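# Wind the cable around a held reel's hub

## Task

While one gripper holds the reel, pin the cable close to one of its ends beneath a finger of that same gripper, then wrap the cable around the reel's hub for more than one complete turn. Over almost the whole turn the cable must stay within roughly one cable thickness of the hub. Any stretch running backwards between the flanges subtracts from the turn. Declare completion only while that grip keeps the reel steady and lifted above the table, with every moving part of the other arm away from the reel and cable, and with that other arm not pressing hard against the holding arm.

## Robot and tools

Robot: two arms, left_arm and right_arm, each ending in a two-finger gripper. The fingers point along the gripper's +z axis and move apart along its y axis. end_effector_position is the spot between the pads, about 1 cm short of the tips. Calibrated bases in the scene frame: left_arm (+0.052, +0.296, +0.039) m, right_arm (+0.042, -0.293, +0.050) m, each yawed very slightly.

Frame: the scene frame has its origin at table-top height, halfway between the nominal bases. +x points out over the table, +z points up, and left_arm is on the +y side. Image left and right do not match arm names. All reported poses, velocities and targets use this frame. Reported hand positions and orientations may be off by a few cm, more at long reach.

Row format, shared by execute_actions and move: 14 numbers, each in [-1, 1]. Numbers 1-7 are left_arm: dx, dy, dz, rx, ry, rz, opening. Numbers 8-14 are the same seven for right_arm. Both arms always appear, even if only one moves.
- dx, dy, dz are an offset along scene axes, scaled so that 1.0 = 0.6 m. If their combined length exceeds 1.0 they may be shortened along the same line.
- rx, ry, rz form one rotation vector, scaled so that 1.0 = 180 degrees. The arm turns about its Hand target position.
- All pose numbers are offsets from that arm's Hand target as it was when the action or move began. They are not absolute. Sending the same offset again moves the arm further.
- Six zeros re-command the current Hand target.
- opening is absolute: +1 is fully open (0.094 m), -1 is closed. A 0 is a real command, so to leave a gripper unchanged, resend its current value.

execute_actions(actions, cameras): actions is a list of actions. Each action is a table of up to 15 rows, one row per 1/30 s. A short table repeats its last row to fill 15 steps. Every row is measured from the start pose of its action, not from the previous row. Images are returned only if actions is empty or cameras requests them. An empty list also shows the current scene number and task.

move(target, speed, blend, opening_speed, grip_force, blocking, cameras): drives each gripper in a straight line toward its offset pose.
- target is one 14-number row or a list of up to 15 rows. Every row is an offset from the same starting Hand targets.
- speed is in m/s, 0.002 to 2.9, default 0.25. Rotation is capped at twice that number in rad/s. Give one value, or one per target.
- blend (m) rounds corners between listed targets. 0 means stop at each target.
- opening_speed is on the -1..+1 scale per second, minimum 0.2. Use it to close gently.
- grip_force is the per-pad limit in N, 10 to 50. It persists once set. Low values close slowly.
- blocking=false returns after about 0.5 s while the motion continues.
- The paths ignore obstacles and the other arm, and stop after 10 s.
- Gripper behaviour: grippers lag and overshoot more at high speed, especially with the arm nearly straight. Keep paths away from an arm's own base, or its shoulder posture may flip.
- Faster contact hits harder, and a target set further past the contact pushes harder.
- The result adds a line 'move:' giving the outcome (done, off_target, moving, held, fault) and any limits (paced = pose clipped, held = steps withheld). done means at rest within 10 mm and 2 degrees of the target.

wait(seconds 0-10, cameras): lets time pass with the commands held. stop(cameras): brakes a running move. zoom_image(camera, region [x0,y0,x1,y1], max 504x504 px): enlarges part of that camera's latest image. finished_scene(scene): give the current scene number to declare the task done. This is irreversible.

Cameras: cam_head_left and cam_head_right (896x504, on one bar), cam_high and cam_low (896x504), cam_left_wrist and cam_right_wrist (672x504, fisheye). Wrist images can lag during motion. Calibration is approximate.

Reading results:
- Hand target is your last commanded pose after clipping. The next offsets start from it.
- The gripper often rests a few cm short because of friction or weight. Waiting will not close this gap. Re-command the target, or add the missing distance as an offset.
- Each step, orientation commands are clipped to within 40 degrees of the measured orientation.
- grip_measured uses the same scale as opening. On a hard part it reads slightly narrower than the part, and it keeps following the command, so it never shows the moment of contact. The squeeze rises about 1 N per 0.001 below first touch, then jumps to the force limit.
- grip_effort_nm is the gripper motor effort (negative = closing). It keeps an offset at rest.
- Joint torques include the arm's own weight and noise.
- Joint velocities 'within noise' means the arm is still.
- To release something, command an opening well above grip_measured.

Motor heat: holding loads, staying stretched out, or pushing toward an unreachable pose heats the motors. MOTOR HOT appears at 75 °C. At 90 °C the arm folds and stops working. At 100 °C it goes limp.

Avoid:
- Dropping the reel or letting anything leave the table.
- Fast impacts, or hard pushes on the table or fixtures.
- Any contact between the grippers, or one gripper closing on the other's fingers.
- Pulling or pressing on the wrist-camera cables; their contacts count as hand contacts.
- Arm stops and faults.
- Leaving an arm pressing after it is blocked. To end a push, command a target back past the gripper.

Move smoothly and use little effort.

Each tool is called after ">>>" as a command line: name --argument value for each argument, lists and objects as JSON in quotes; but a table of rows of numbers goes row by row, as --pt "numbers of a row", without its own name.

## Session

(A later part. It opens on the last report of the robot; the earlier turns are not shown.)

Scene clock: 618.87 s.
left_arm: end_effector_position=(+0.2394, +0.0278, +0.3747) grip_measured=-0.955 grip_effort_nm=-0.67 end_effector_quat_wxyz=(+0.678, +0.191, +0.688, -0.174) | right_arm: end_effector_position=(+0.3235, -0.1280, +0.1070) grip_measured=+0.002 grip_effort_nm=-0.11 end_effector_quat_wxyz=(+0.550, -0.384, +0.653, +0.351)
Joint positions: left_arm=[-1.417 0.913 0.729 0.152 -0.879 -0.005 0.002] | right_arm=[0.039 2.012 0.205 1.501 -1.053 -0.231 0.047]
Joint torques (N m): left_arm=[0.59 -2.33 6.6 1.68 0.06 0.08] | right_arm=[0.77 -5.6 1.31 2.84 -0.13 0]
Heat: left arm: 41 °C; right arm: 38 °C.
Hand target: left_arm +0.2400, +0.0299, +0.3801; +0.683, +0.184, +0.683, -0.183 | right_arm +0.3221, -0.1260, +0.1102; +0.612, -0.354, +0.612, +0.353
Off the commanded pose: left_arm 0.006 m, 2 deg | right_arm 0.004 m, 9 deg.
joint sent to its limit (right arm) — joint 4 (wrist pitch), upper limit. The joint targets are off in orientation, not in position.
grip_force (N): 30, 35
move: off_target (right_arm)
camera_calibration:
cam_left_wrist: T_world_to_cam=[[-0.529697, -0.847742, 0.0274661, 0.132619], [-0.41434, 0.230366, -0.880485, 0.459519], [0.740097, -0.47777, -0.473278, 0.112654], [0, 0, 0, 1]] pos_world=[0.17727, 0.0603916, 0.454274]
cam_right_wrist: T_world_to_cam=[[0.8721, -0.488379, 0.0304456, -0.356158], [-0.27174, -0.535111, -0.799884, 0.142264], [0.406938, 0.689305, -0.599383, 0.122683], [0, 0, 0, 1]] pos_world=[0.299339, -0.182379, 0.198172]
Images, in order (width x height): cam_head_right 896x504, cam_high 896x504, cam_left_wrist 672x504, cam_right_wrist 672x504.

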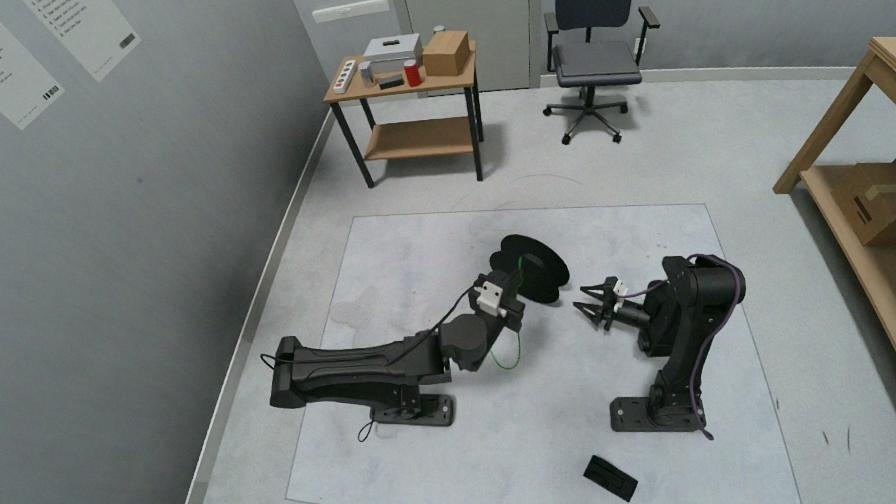

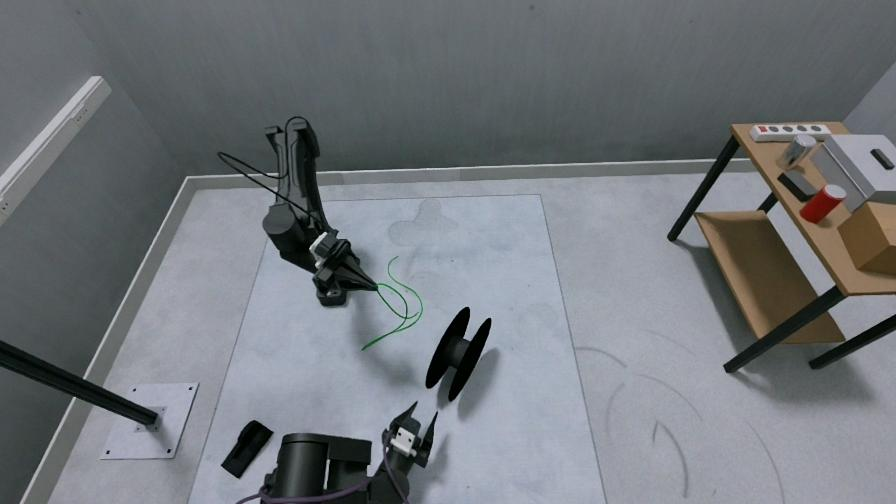

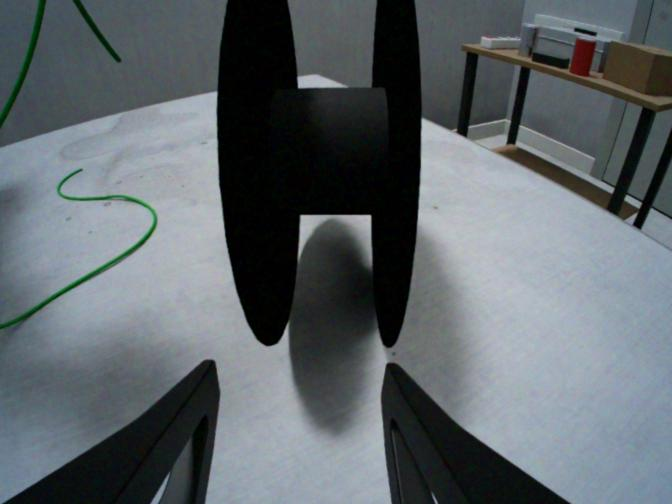

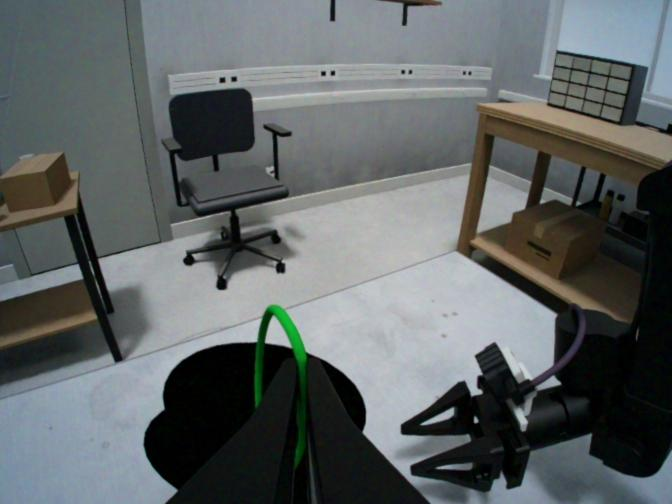

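>>> execute_actions --actions '[]'

Scene clock: 642.33 s.
left_arm: end_effector_position=(+0.2394, +0.0278, +0.3747) grip_measured=-0.955 grip_effort_nm=-0.67 end_effector_quat_wxyz=(+0.678, +0.191, +0.688, -0.174) | right_arm: end_effector_position=(+0.3236, -0.1280, +0.1069) grip_measured=+0.002 grip_effort_nm=-0.11 end_effector_quat_wxyz=(+0.550, -0.384, +0.654, +0.351)
Joint positions: left_arm=[-1.417 0.913 0.729 0.152 -0.879 -0.005 0.002] | right_arm=[0.039 2.012 0.205 1.501 -1.052 -0.231 0.047]
Joint velocities: within noise
Joint torques (N m): left_arm=[0.62 -2.45 6.52 1.67 0.08 0.05] | right_arm=[0.77 -5.59 1.31 2.83 -0.15 0.01]
Motor temperatures (°C): left_arm=[30 31 41 36 27 28 31] | right_arm=[31 33 37 40 28 26 29]
Heat: left arm: 41 °C; right arm: 40 °C.
Hand target: left_arm +0.2400, +0.0299, +0.3801; +0.683, +0.184, +0.683, -0.183 | right_arm +0.3221, -0.1261, +0.1102; +0.612, -0.354, +0.612, +0.353
Tool commands: left_gripper/opening=-1.0 right_gripper/opening=+0.0
Off the commanded pose: left_arm 0.006 m, 2 deg | right_arm 0.004 m, 9 deg.
grip_force (N): 30, 35
camera_calibration:
cam_left_wrist: T_world_to_cam=[[-0.529697, -0.847742, 0.0274661, 0.132619], [-0.41434, 0.230366, -0.880485, 0.459519], [0.740097, -0.47777, -0.473278, 0.112654], [0, 0, 0, 1]] pos_world=[0.17727, 0.0603916, 0.454274]
cam_right_wrist: T_world_to_cam=[[0.871726, -0.489064, 0.0301505, -0.356285], [-0.272475, -0.534971, -0.799727, 0.142535], [0.407248, 0.688928, -0.599606, 0.122484], [0, 0, 0, 1]] pos_world=[0.299539, -0.182377, 0.198173]

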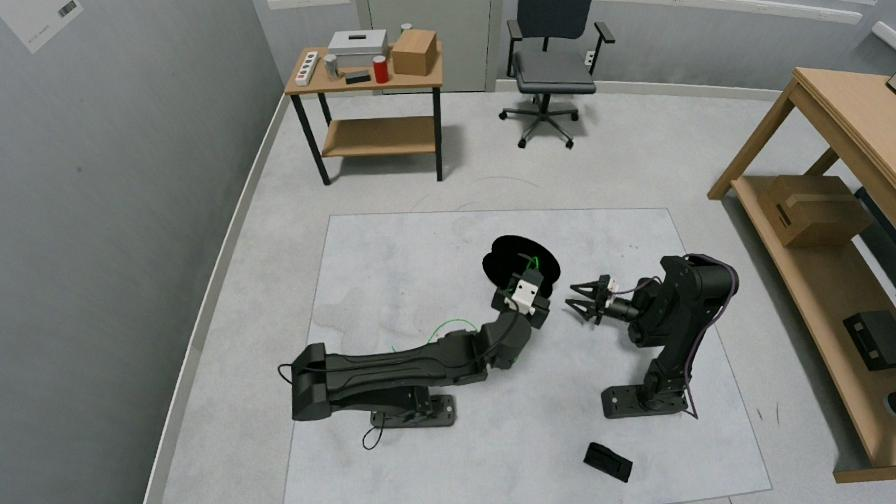

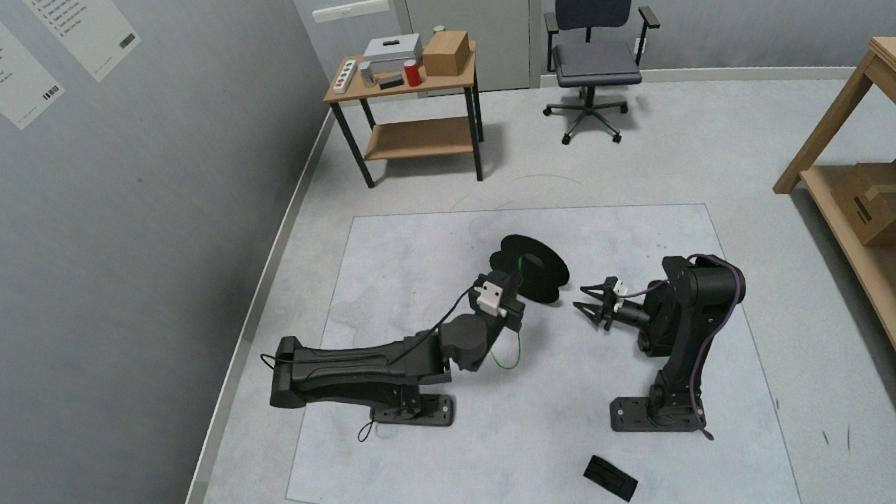

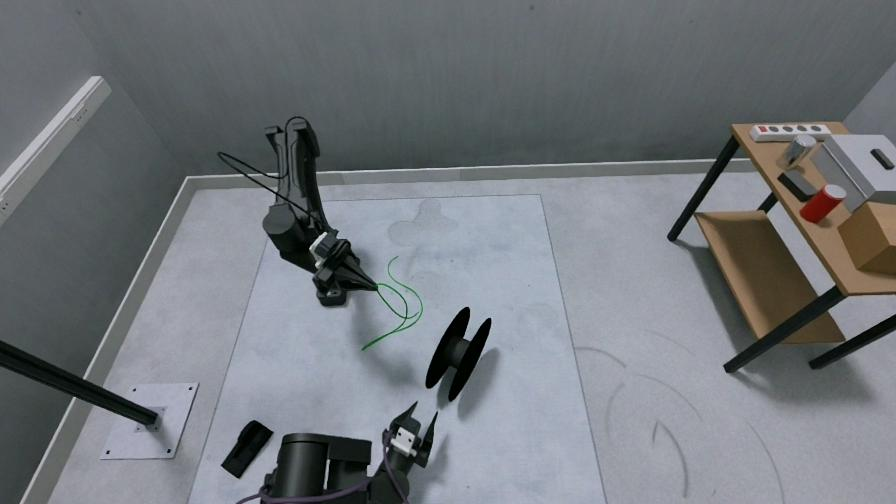

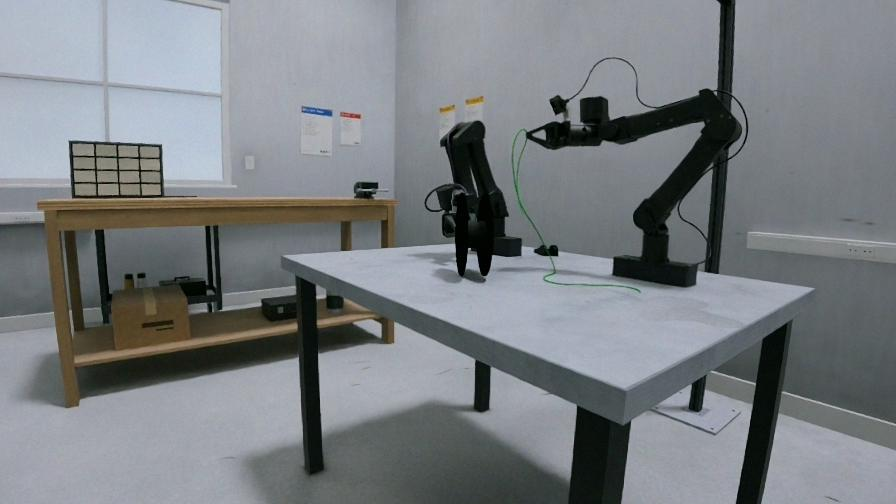

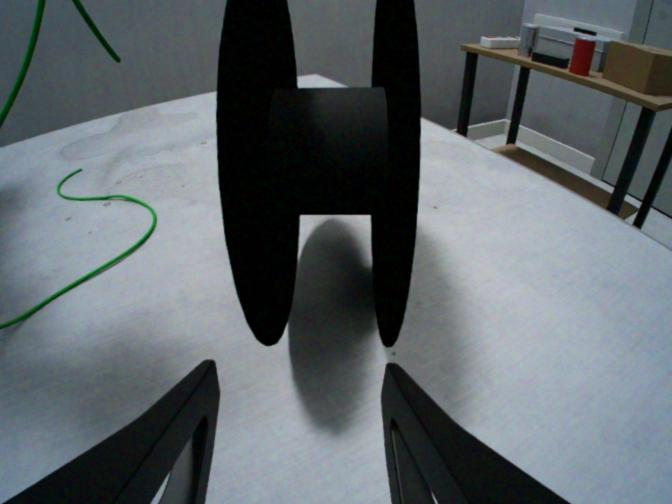

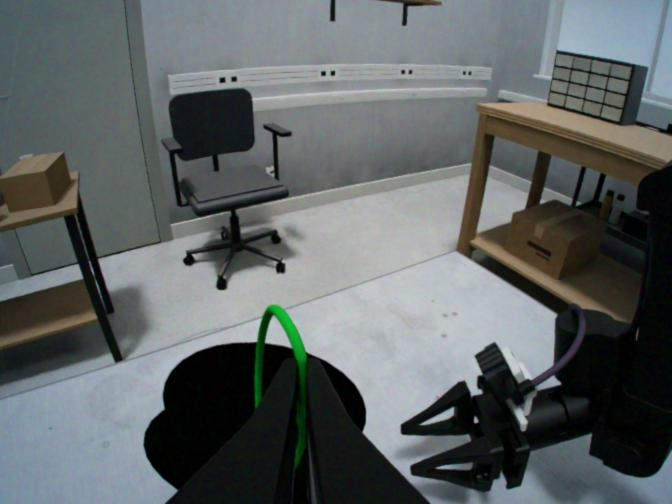

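>>> move --target '[0,0,0,0,0,0.111,-1,0,0,0,0,0,0,0]' --speed 0.1 --cameras '["cam_left_wrist","cam_right_wrist","cam_high","cam_low"]'

Scene clock: 667.23 s.
left_arm: end_effector_position=(+0.2411, +0.0310, +0.3658) grip_measured=-0.955 grip_effort_nm=-0.67 end_effector_quat_wxyz=(+0.701, +0.084, +0.707, -0.045) | right_arm: end_effector_position=(+0.3237, -0.1281, +0.1069) grip_measured=+0.002 grip_effort_nm=-0.11 end_effector_quat_wxyz=(+0.550, -0.384, +0.654, +0.351)
Joint positions: left_arm=[-1.539 1.146 0.804 0.281 -1.34 -0.005 0.002] | right_arm=[0.039 2.012 0.205 1.501 -1.052 -0.231 0.047]
Joint torques (N m): left_arm=[-0.62 -2.67 9.47 1.43 -0.15 -0.04] | right_arm=[0.77 -5.57 1.33 2.83 -0.14 0.01]
Heat: left arm: 41 °C; right arm: 43 °C.
Hand target: left_arm +0.2400, +0.0300, +0.3801; +0.704, +0.062, +0.705, -0.061 | right_arm +0.3221, -0.1261, +0.1102; +0.612, -0.354, +0.612, +0.353
Off the commanded pose: left_arm 0.014 m, 3 deg | right_arm 0.004 m, 9 deg.
joint sent to its limit (right arm) — joint 4 (wrist pitch), upper limit. The joint targets are off in orientation, not in position.
grip_force (N): 30, 35
move: off_target (left_arm, right_arm)
camera_calibration:
cam_left_wrist: T_world_to_cam=[[-0.218073, -0.975911, -0.00641947, 0.0776446], [-0.455974, 0.107701, -0.883453, 0.46668], [0.862863, -0.18973, -0.468476, 0.0684613], [0, 0, 0, 1]] pos_world=[0.170653, 0.0385014, 0.44486]
cam_right_wrist: T_world_to_cam=[[0.871557, -0.489357, 0.0302936, -0.356361], [-0.272595, -0.535001, -0.799666, 0.14242], [0.407529, 0.688697, -0.59968, 0.122381], [0, 0, 0, 1]] pos_world=[0.299538, -0.182476, 0.198073]
Images, in order (width x height): cam_high 896x504, cam_low 896x504, cam_left_wrist 672x504, cam_right_wrist 672x504.

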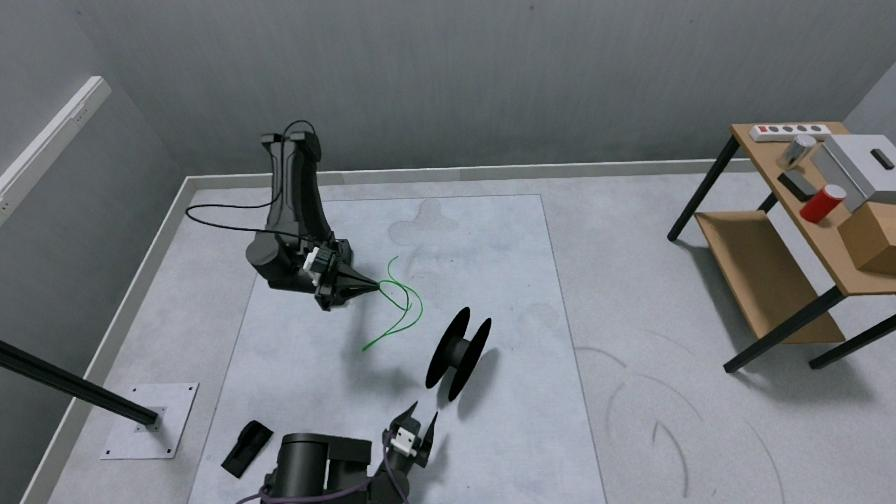

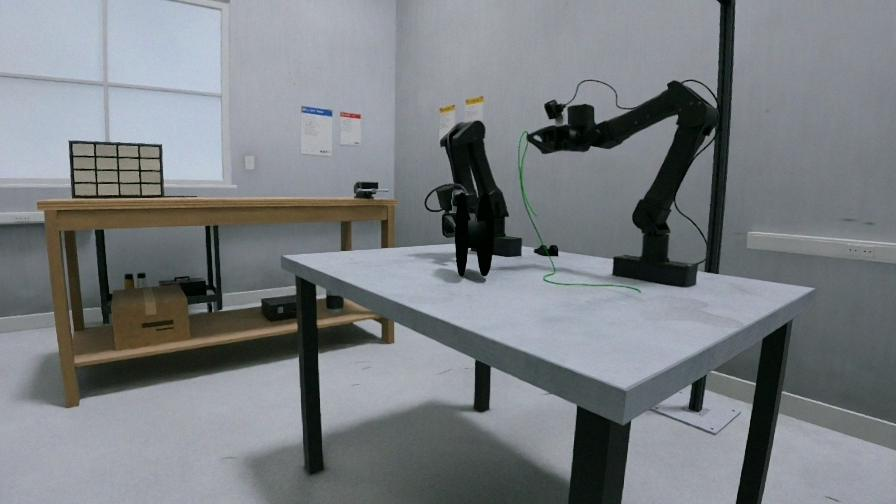

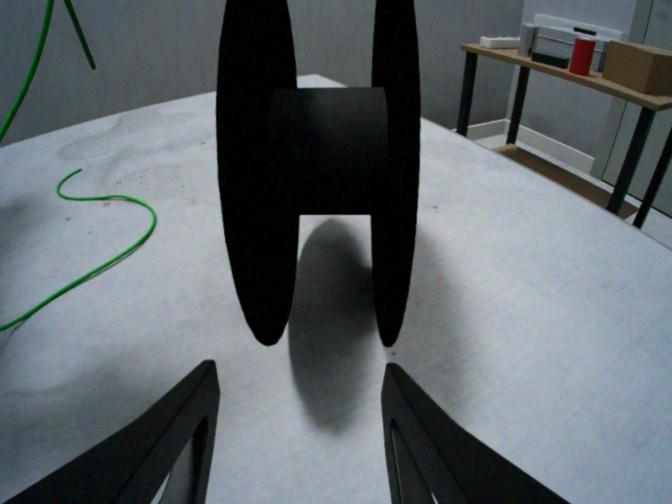

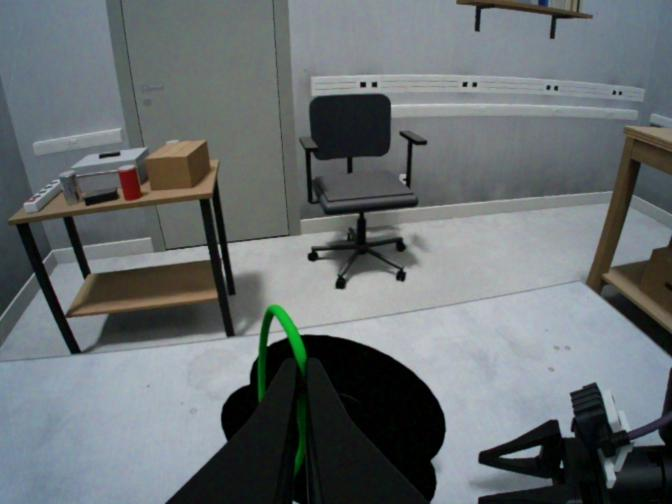

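>>> move --target '[0.1333,-0.2667,0.0333,0,0,0,-1,0,0,0,0,0,0,0]' --speed 0.12 --cameras '["cam_high","cam_low","cam_left_wrist","cam_right_wrist"]'

Scene clock: 677.73 s.
left_arm: end_effector_position=(+0.3169, -0.1272, +0.3901) grip_measured=-0.955 grip_effort_nm=-0.67 end_effector_quat_wxyz=(+0.702, +0.070, +0.707, -0.052) | right_arm: end_effector_position=(+0.3237, -0.1281, +0.1069) grip_measured=+0.002 grip_effort_nm=-0.11 end_effector_quat_wxyz=(+0.550, -0.384, +0.654, +0.351)
Joint positions: left_arm=[-1.369 1.8 1.475 0.3 -1.18 0.001 0.002] | right_arm=[0.039 2.012 0.205 1.501 -1.052 -0.231 0.047]
Joint torques (N m): left_arm=[0.53 -8.17 9.5 1.29 0.05 0.02] | right_arm=[0.79 -5.6 1.29 2.84 -0.15 0.01]
Heat: left arm: 43 °C; right arm: 44 °C.
Hand target: left_arm +0.3199, -0.1301, +0.4001; +0.704, +0.063, +0.705, -0.062 | right_arm +0.3221, -0.1261, +0.1102; +0.612, -0.354, +0.612, +0.353
Off the commanded pose: left_arm 0.011 m, 1 deg | right_arm 0.004 m, 9 deg.
joint sent to its limit (right arm) — joint 4 (wrist pitch), upper limit. The joint targets are off in orientation, not in position.
grip_force (N): 30, 35
move: off_target (left_arm, right_arm)
camera_calibration:
cam_left_wrist: T_world_to_cam=[[-0.208328, -0.977788, 0.0230061, -0.0749043], [-0.457536, 0.0766392, -0.885882, 0.537137], [0.864442, -0.195081, -0.463339, -0.0187438], [0, 0, 0, 1]] pos_world=[0.246358, -0.118063, 0.468879]
cam_right_wrist: T_world_to_cam=[[0.871557, -0.489357, 0.0302936, -0.356361], [-0.272595, -0.535001, -0.799666, 0.14242], [0.407529, 0.688697, -0.59968, 0.122381], [0, 0, 0, 1]] pos_world=[0.299538, -0.182476, 0.198073]
Images, in order (width x height): cam_high 896x504, cam_low 896x504, cam_left_wrist 672x504, cam_right_wrist 672x504.

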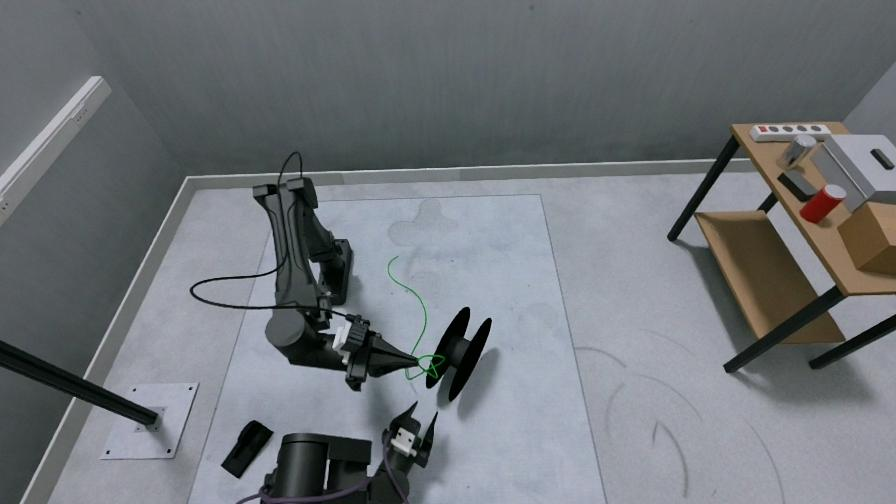

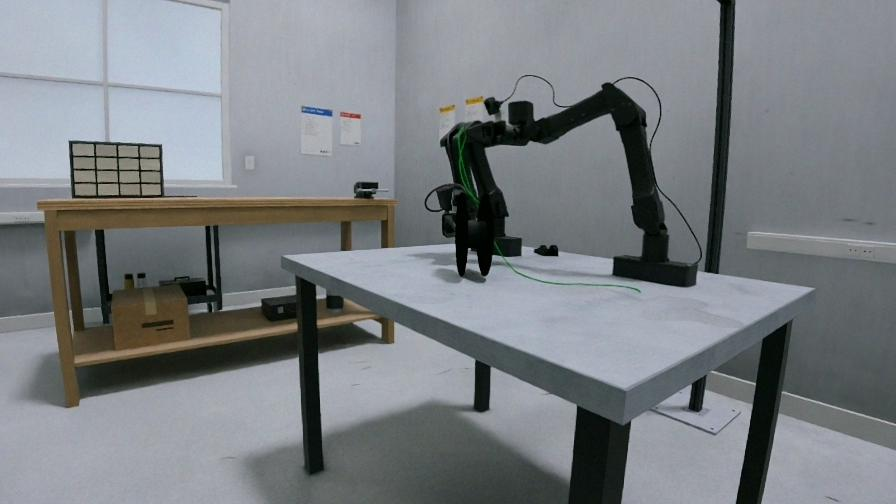

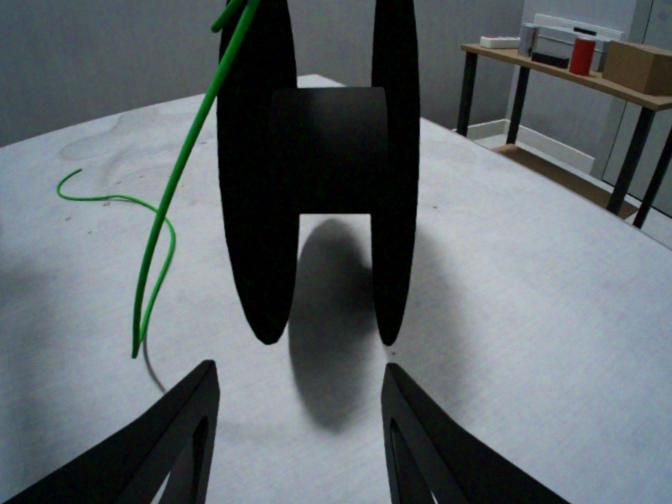

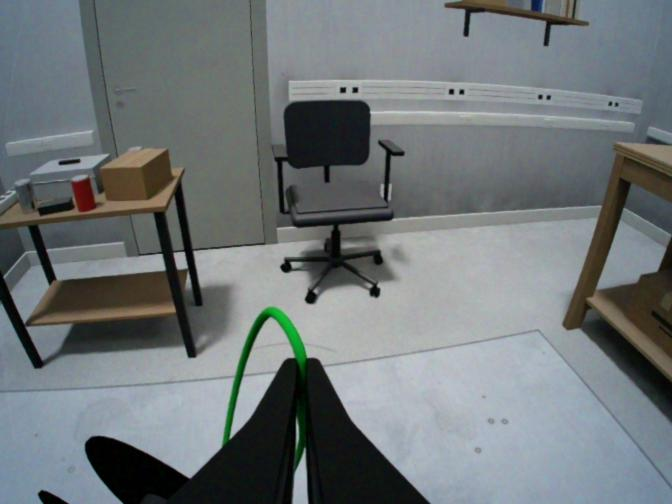

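>>> zoom_image --camera "cam_high" --region '[380, 290, 510, 420]'

>>> zoom_image --camera "cam_low" --region '[420, 100, 560, 290]'

Scaled by 3.877 from the camera's 896x504 image, which has a finer 1280x720 frame.

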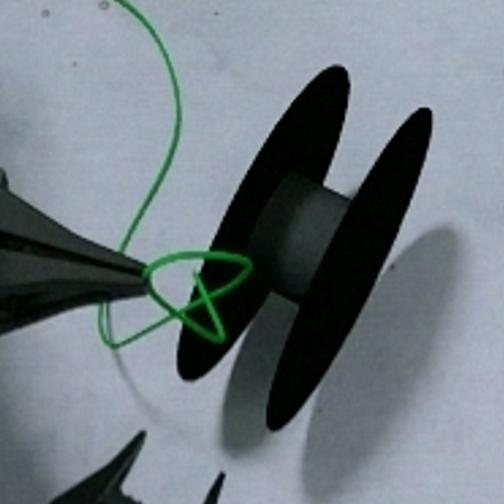

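Scaled by 2.653 from the camera's 896x504 image, which has a finer 1280x720 frame.

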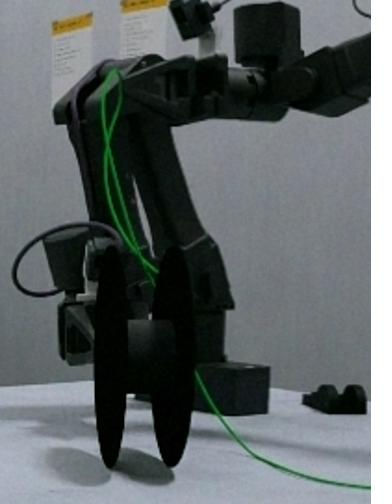

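>>> move --target '[0,0,0,0,0,-0.2222,-1,0,0,0,0,0,0,0]' --speed 0.12 --cameras '["cam_high","cam_low","cam_left_wrist","cam_right_wrist"]'

>>> zoom_image --camera "cam_high" --region '[380, 290, 510, 420]'

Scene clock: 715.07 s.
left_arm: end_effector_position=(+0.3233, -0.1385, +0.3773) grip_measured=-0.955 grip_effort_nm=-0.67 end_effector_quat_wxyz=(+0.625, +0.311, +0.657, -0.284) | right_arm: end_effector_position=(+0.3237, -0.1281, +0.1069) grip_measured=+0.002 grip_effort_nm=-0.11 end_effector_quat_wxyz=(+0.550, -0.384, +0.654, +0.351)
Joint positions: left_arm=[-1.107 1.549 1.19 0.3 -0.223 0.001 0.002] | right_arm=[0.039 2.012 0.205 1.501 -1.052 -0.231 0.047]
Joint torques (N m): left_arm=[0.47 -9.95 6.76 1.83 0.12 0] | right_arm=[0.77 -5.59 1.29 2.83 -0.15 0.01]
Motor temperatures (°C): left_arm=[29 34 44 36 27 28 31] | right_arm=[31 33 36 47 28 26 29]
Heat: left arm: 44 °C; right arm: 47 °C.
Hand target: left_arm +0.3199, -0.1301, +0.4001; +0.641, +0.300, +0.641, -0.299 | right_arm +0.3221, -0.1261, +0.1102; +0.612, -0.354, +0.612, +0.353
Off the commanded pose: left_arm 0.025 m, 3 deg | right_arm 0.004 m, 9 deg.
joint sent to its limit (right arm) — joint 4 (wrist pitch), upper limit. The joint targets are off in orientation, not in position.
grip_force (N): 30, 35
move: off_target (left_arm, right_arm)
camera_calibration:
cam_left_wrist: T_world_to_cam=[[-0.785214, -0.618277, 0.0342412, 0.147891], [-0.335711, 0.378586, -0.862537, 0.523189], [0.520324, -0.688772, -0.504833, 0.0260456], [0, 0, 0, 1]] pos_world=[0.278214, -0.0886951, 0.459355]
cam_right_wrist: T_world_to_cam=[[0.871557, -0.489357, 0.0302936, -0.356361], [-0.272595, -0.535001, -0.799666, 0.14242], [0.407529, 0.688697, -0.59968, 0.122381], [0, 0, 0, 1]] pos_world=[0.299538, -0.182476, 0.198073]
Images, in order (width x height): cam_high 896x504, cam_low 896x504, cam_left_wrist 672x504, cam_right_wrist 672x504.

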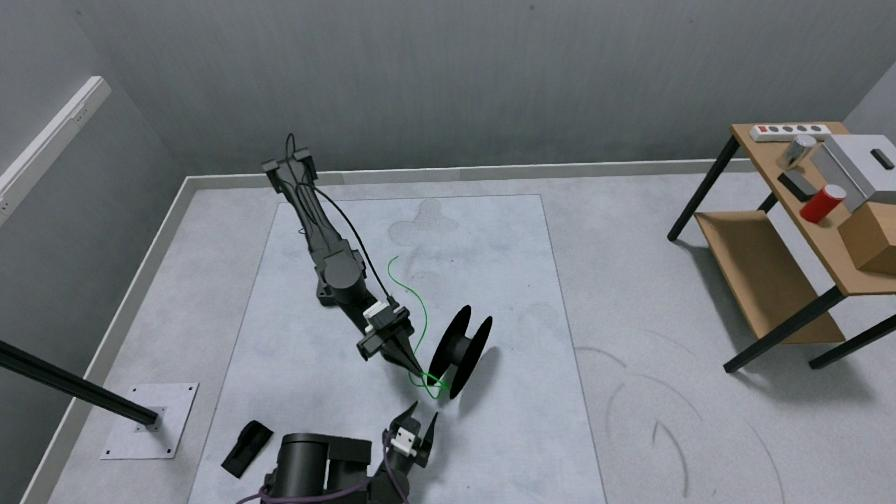

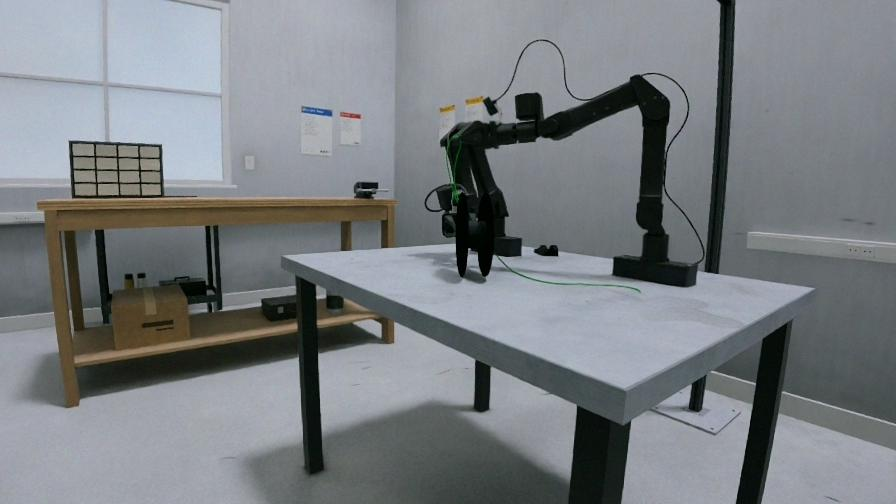

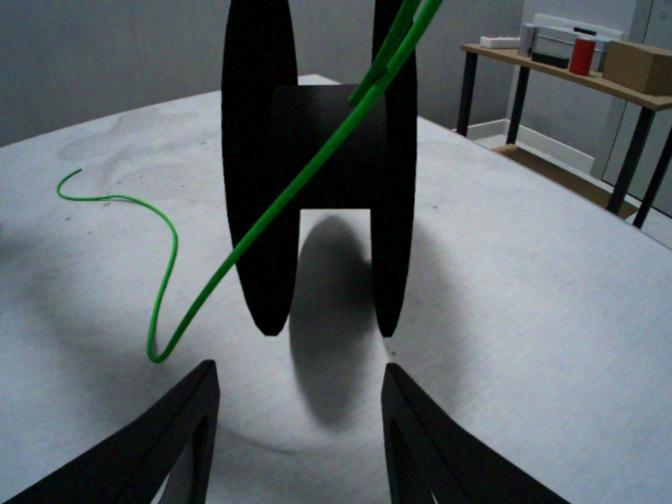

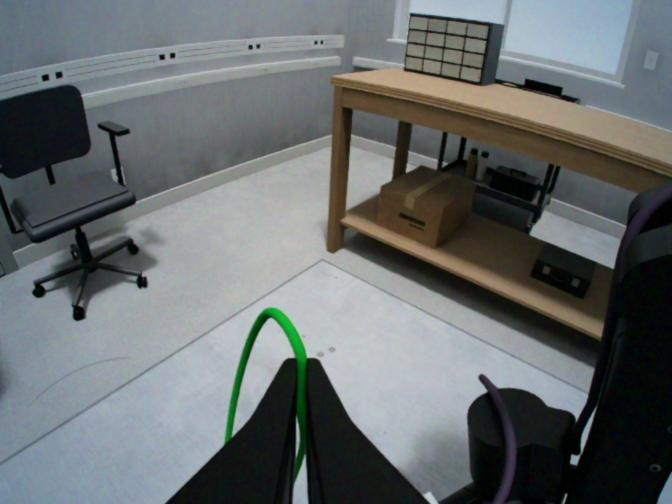

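Scaled by 3.877 from the camera's 896x504 image, which has a finer 1280x720 frame.

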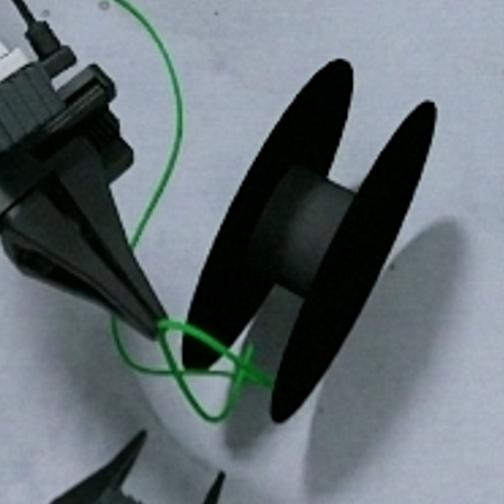

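>>> zoom_image --camera "cam_left_wrist" --region '[200, 0, 480, 210]'

Scaled by 1.800 from the camera's 672x504 image, which has a finer 960x720 frame.

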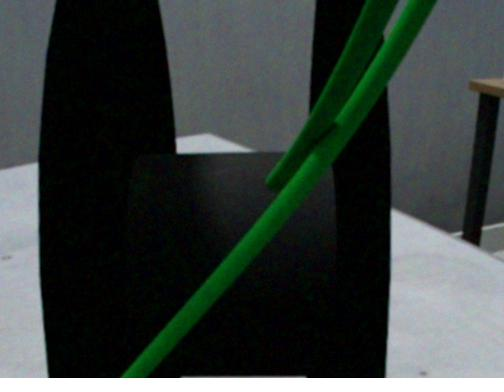

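>>> move --target '[0.0418,0.0852,-0.108,0,0,0,-1,0,0,0,0,0,0,0]' --speed 0.08 --cameras '["cam_high","cam_low","cam_left_wrist","cam_right_wrist"]'

>>> zoom_image --camera "cam_high" --region '[380, 290, 510, 420]'

>>> zoom_image --camera "cam_left_wrist" --region '[150, 0, 500, 400]'

Scene clock: 741.90 s.
left_arm: end_effector_position=(+0.3482, -0.0840, +0.3115) grip_measured=-0.955 grip_effort_nm=-0.67 end_effector_quat_wxyz=(+0.621, +0.309, +0.661, -0.286) | right_arm: end_effector_position=(+0.3237, -0.1281, +0.1069) grip_measured=+0.002 grip_effort_nm=-0.11 end_effector_quat_wxyz=(+0.550, -0.384, +0.654, +0.351)
Joint positions: left_arm=[-0.95 1.484 0.868 0.551 -0.066 0.001 0.002] | right_arm=[0.039 2.012 0.205 1.501 -1.052 -0.231 0.047]
Joint torques (N m): left_arm=[0.4 -8.79 6.69 1.92 0.13 0] | right_arm=[0.79 -5.59 1.29 2.84 -0.14 0.01]
Heat: left arm: 43 °C; right arm: 49 °C.
Hand target: left_arm +0.3451, -0.0789, +0.3354; +0.641, +0.300, +0.641, -0.299 | right_arm +0.3221, -0.1261, +0.1102; +0.612, -0.354, +0.612, +0.353
Off the commanded pose: left_arm 0.025 m, 4 deg | right_arm 0.004 m, 9 deg.
joint sent to its limit (right arm) — joint 4 (wrist pitch), upper limit. The joint targets are off in orientation, not in position.
grip_force (N): 30, 35
move: off_target (left_arm, right_arm)
camera_calibration:
cam_left_wrist: T_world_to_cam=[[-0.784317, -0.618859, 0.0431185, 0.200138], [-0.346402, 0.379235, -0.858013, 0.456621], [0.514637, -0.687891, -0.511815, 0.0216846], [0, 0, 0, 1]] pos_world=[0.303986, -0.0343928, 0.394256]
cam_right_wrist: T_world_to_cam=[[0.871557, -0.489357, 0.0302936, -0.356361], [-0.272595, -0.535001, -0.799666, 0.14242], [0.407529, 0.688697, -0.59968, 0.122381], [0, 0, 0, 1]] pos_world=[0.299538, -0.182476, 0.198073]
Images, in order (width x height): cam_high 896x504, cam_low 896x504, cam_left_wrist 672x504, cam_right_wrist 672x504.

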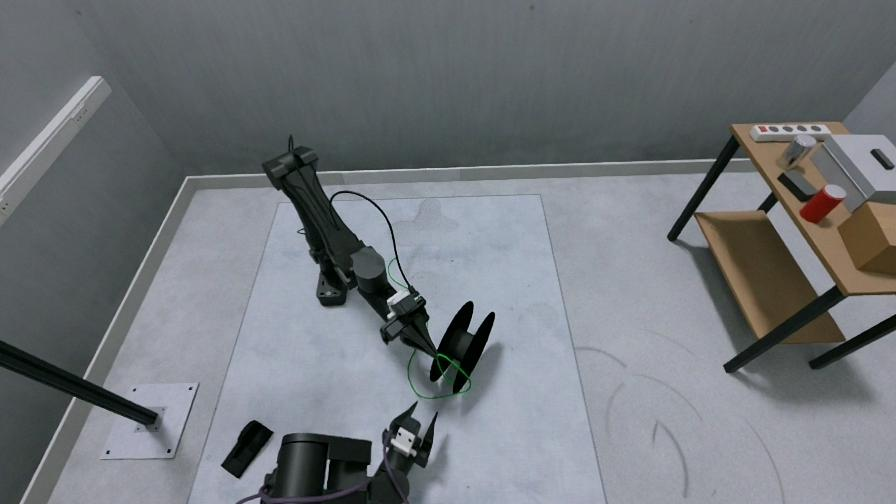

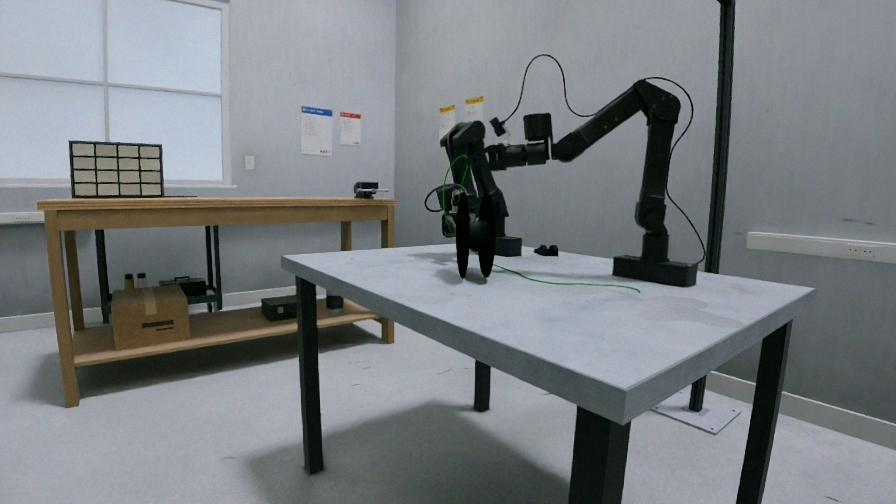

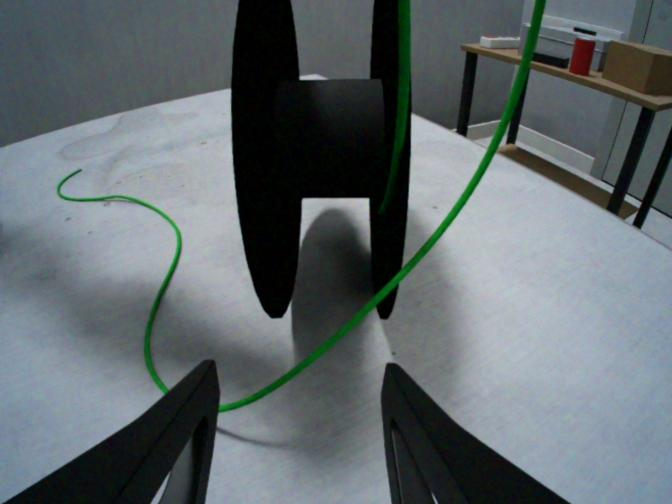

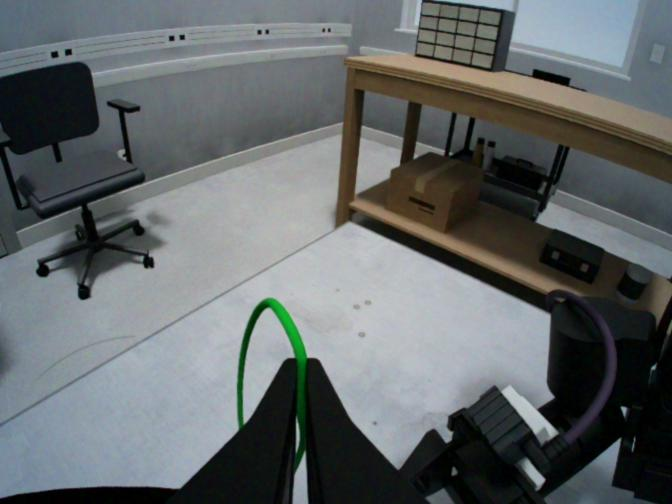

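Scaled by 3.877 from the camera's 896x504 image, which has a finer 1280x720 frame.

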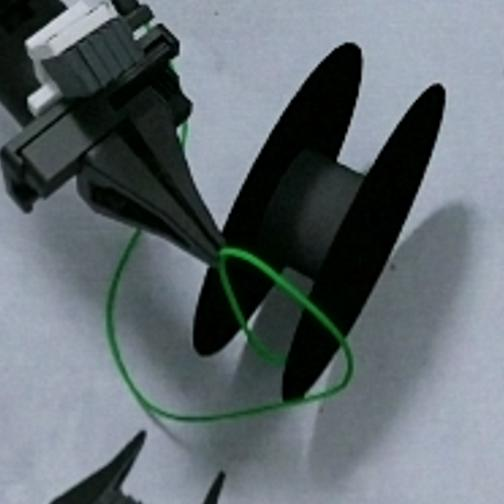

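Scaled by 1.260 from the camera's 672x504 image, which has a finer 960x720 frame.

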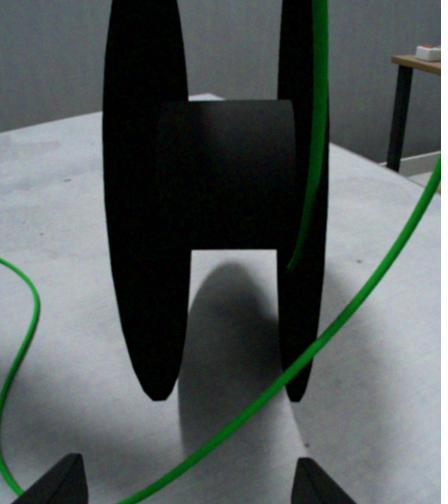

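>>> move --pt "0 -0.04 0.1 0 0 0 -1 0 0 0 0 0 0 0" --pt "0 -0.04 0.1 0 0 0.194 -1 0 0 0 0 0 0 0" --speed 0.1 --cameras '["cam_high","cam_low","cam_left_wrist","cam_right_wrist"]'

>>> zoom_image --camera "cam_high" --region '[380, 290, 510, 420]'

>>> zoom_image --camera "cam_left_wrist" --region '[150, 0, 500, 400]'

Scene clock: 780.07 s.
left_arm: end_effector_position=(+0.3457, -0.0999, +0.3834) grip_measured=-0.955 grip_effort_nm=-0.67 end_effector_quat_wxyz=(+0.696, +0.106, +0.705, -0.085) | right_arm: end_effector_position=(+0.3237, -0.1281, +0.1069) grip_measured=+0.002 grip_effort_nm=-0.11 end_effector_quat_wxyz=(+0.550, -0.384, +0.654, +0.351)
Joint positions: left_arm=[-1.256 1.673 1.308 0.334 -0.969 0.001 0.002] | right_arm=[0.039 2.012 0.205 1.501 -1.052 -0.231 0.047]
Joint torques (N m): left_arm=[-0.5 -6.84 9.68 1.45 -0.13 -0.01] | right_arm=[0.79 -5.61 1.31 2.84 -0.14 0]
Heat: left arm: 42 °C; right arm: 50 °C.
Hand target: left_arm +0.3450, -0.1030, +0.3953; +0.701, +0.094, +0.701, -0.093 | right_arm +0.3221, -0.1261, +0.1102; +0.612, -0.354, +0.612, +0.353
Off the commanded pose: left_arm 0.012 m, 2 deg | right_arm 0.004 m, 9 deg.
joint sent to its limit (right arm) — joint 4 (wrist pitch), upper limit. The joint targets are off in orientation, not in position.
grip_force (N): 30, 35
move: off_target (left_arm, right_arm)
camera_calibration:
cam_left_wrist: T_world_to_cam=[[-0.302744, -0.952859, 0.0201487, -0.00580018], [-0.454332, 0.125702, -0.881919, 0.544562], [0.837812, -0.27615, -0.47097, -0.0373796], [0, 0, 0, 1]] pos_world=[0.276973, -0.0843018, 0.462772]
cam_right_wrist: T_world_to_cam=[[0.871557, -0.489357, 0.0302936, -0.356361], [-0.272595, -0.535001, -0.799666, 0.14242], [0.407529, 0.688697, -0.59968, 0.122381], [0, 0, 0, 1]] pos_world=[0.299538, -0.182476, 0.198073]
Images, in order (width x height): cam_high 896x504, cam_low 896x504, cam_left_wrist 672x504, cam_right_wrist 672x504.

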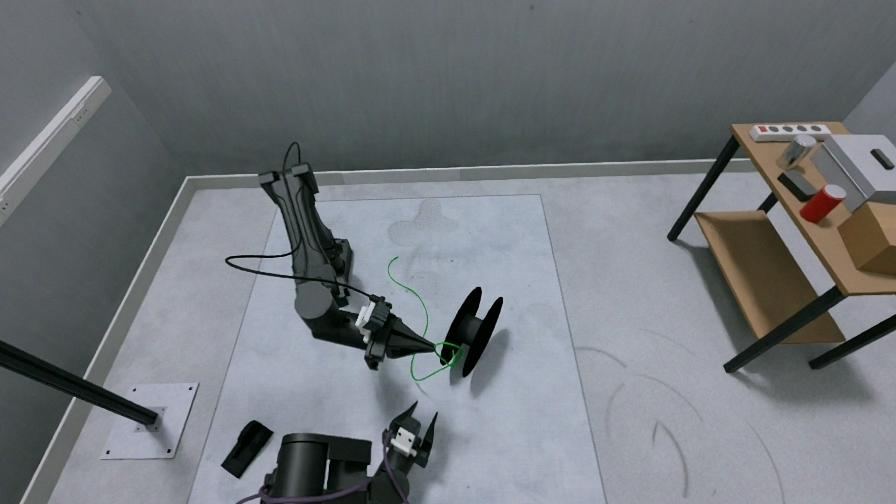

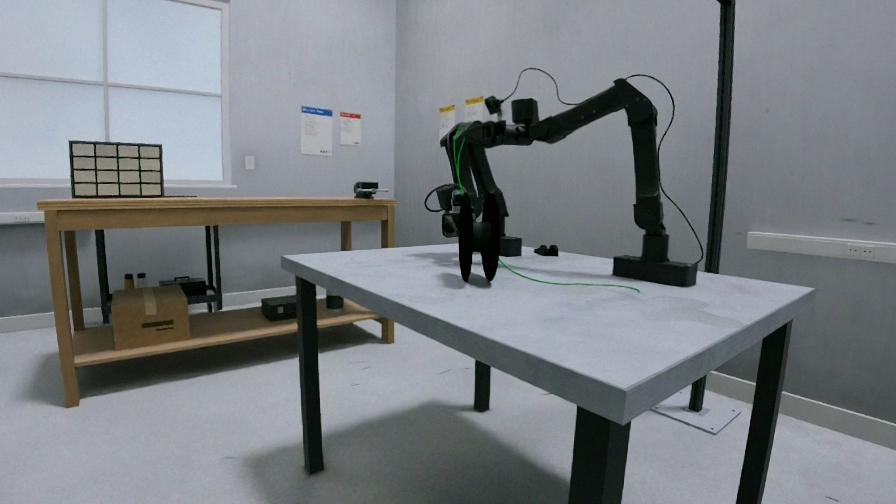

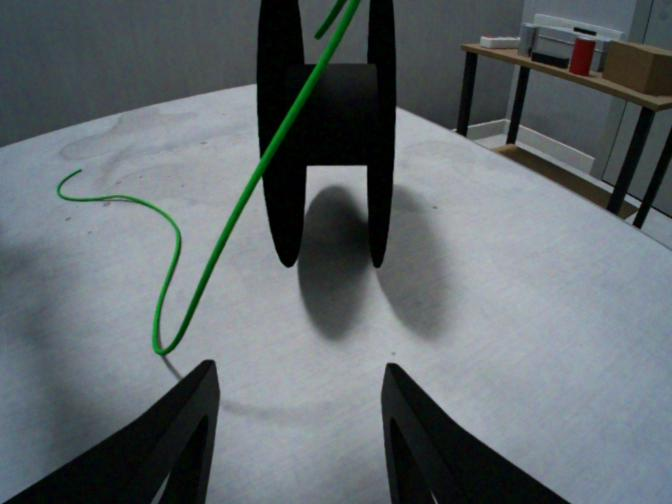

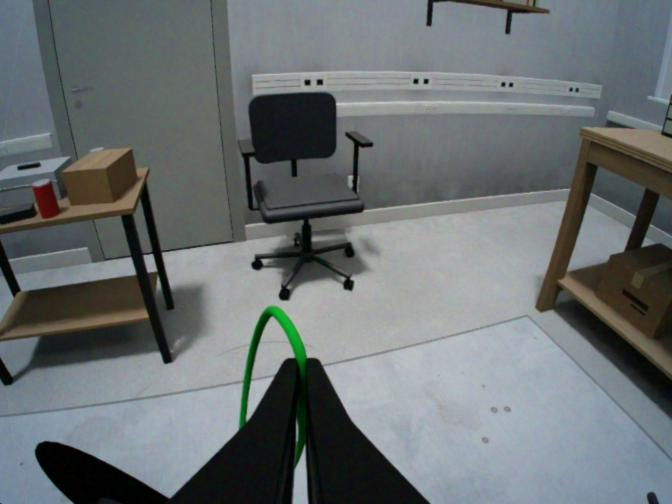

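Scaled by 3.877 from the camera's 896x504 image, which has a finer 1280x720 frame.

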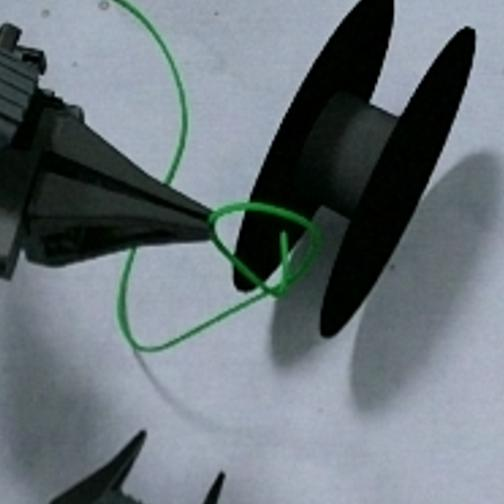

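Scaled by 1.260 from the camera's 672x504 image, which has a finer 960x720 frame.

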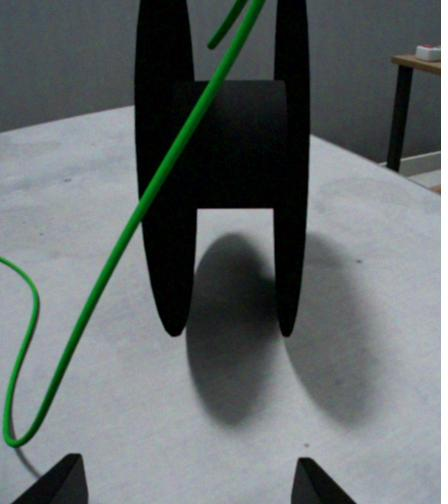

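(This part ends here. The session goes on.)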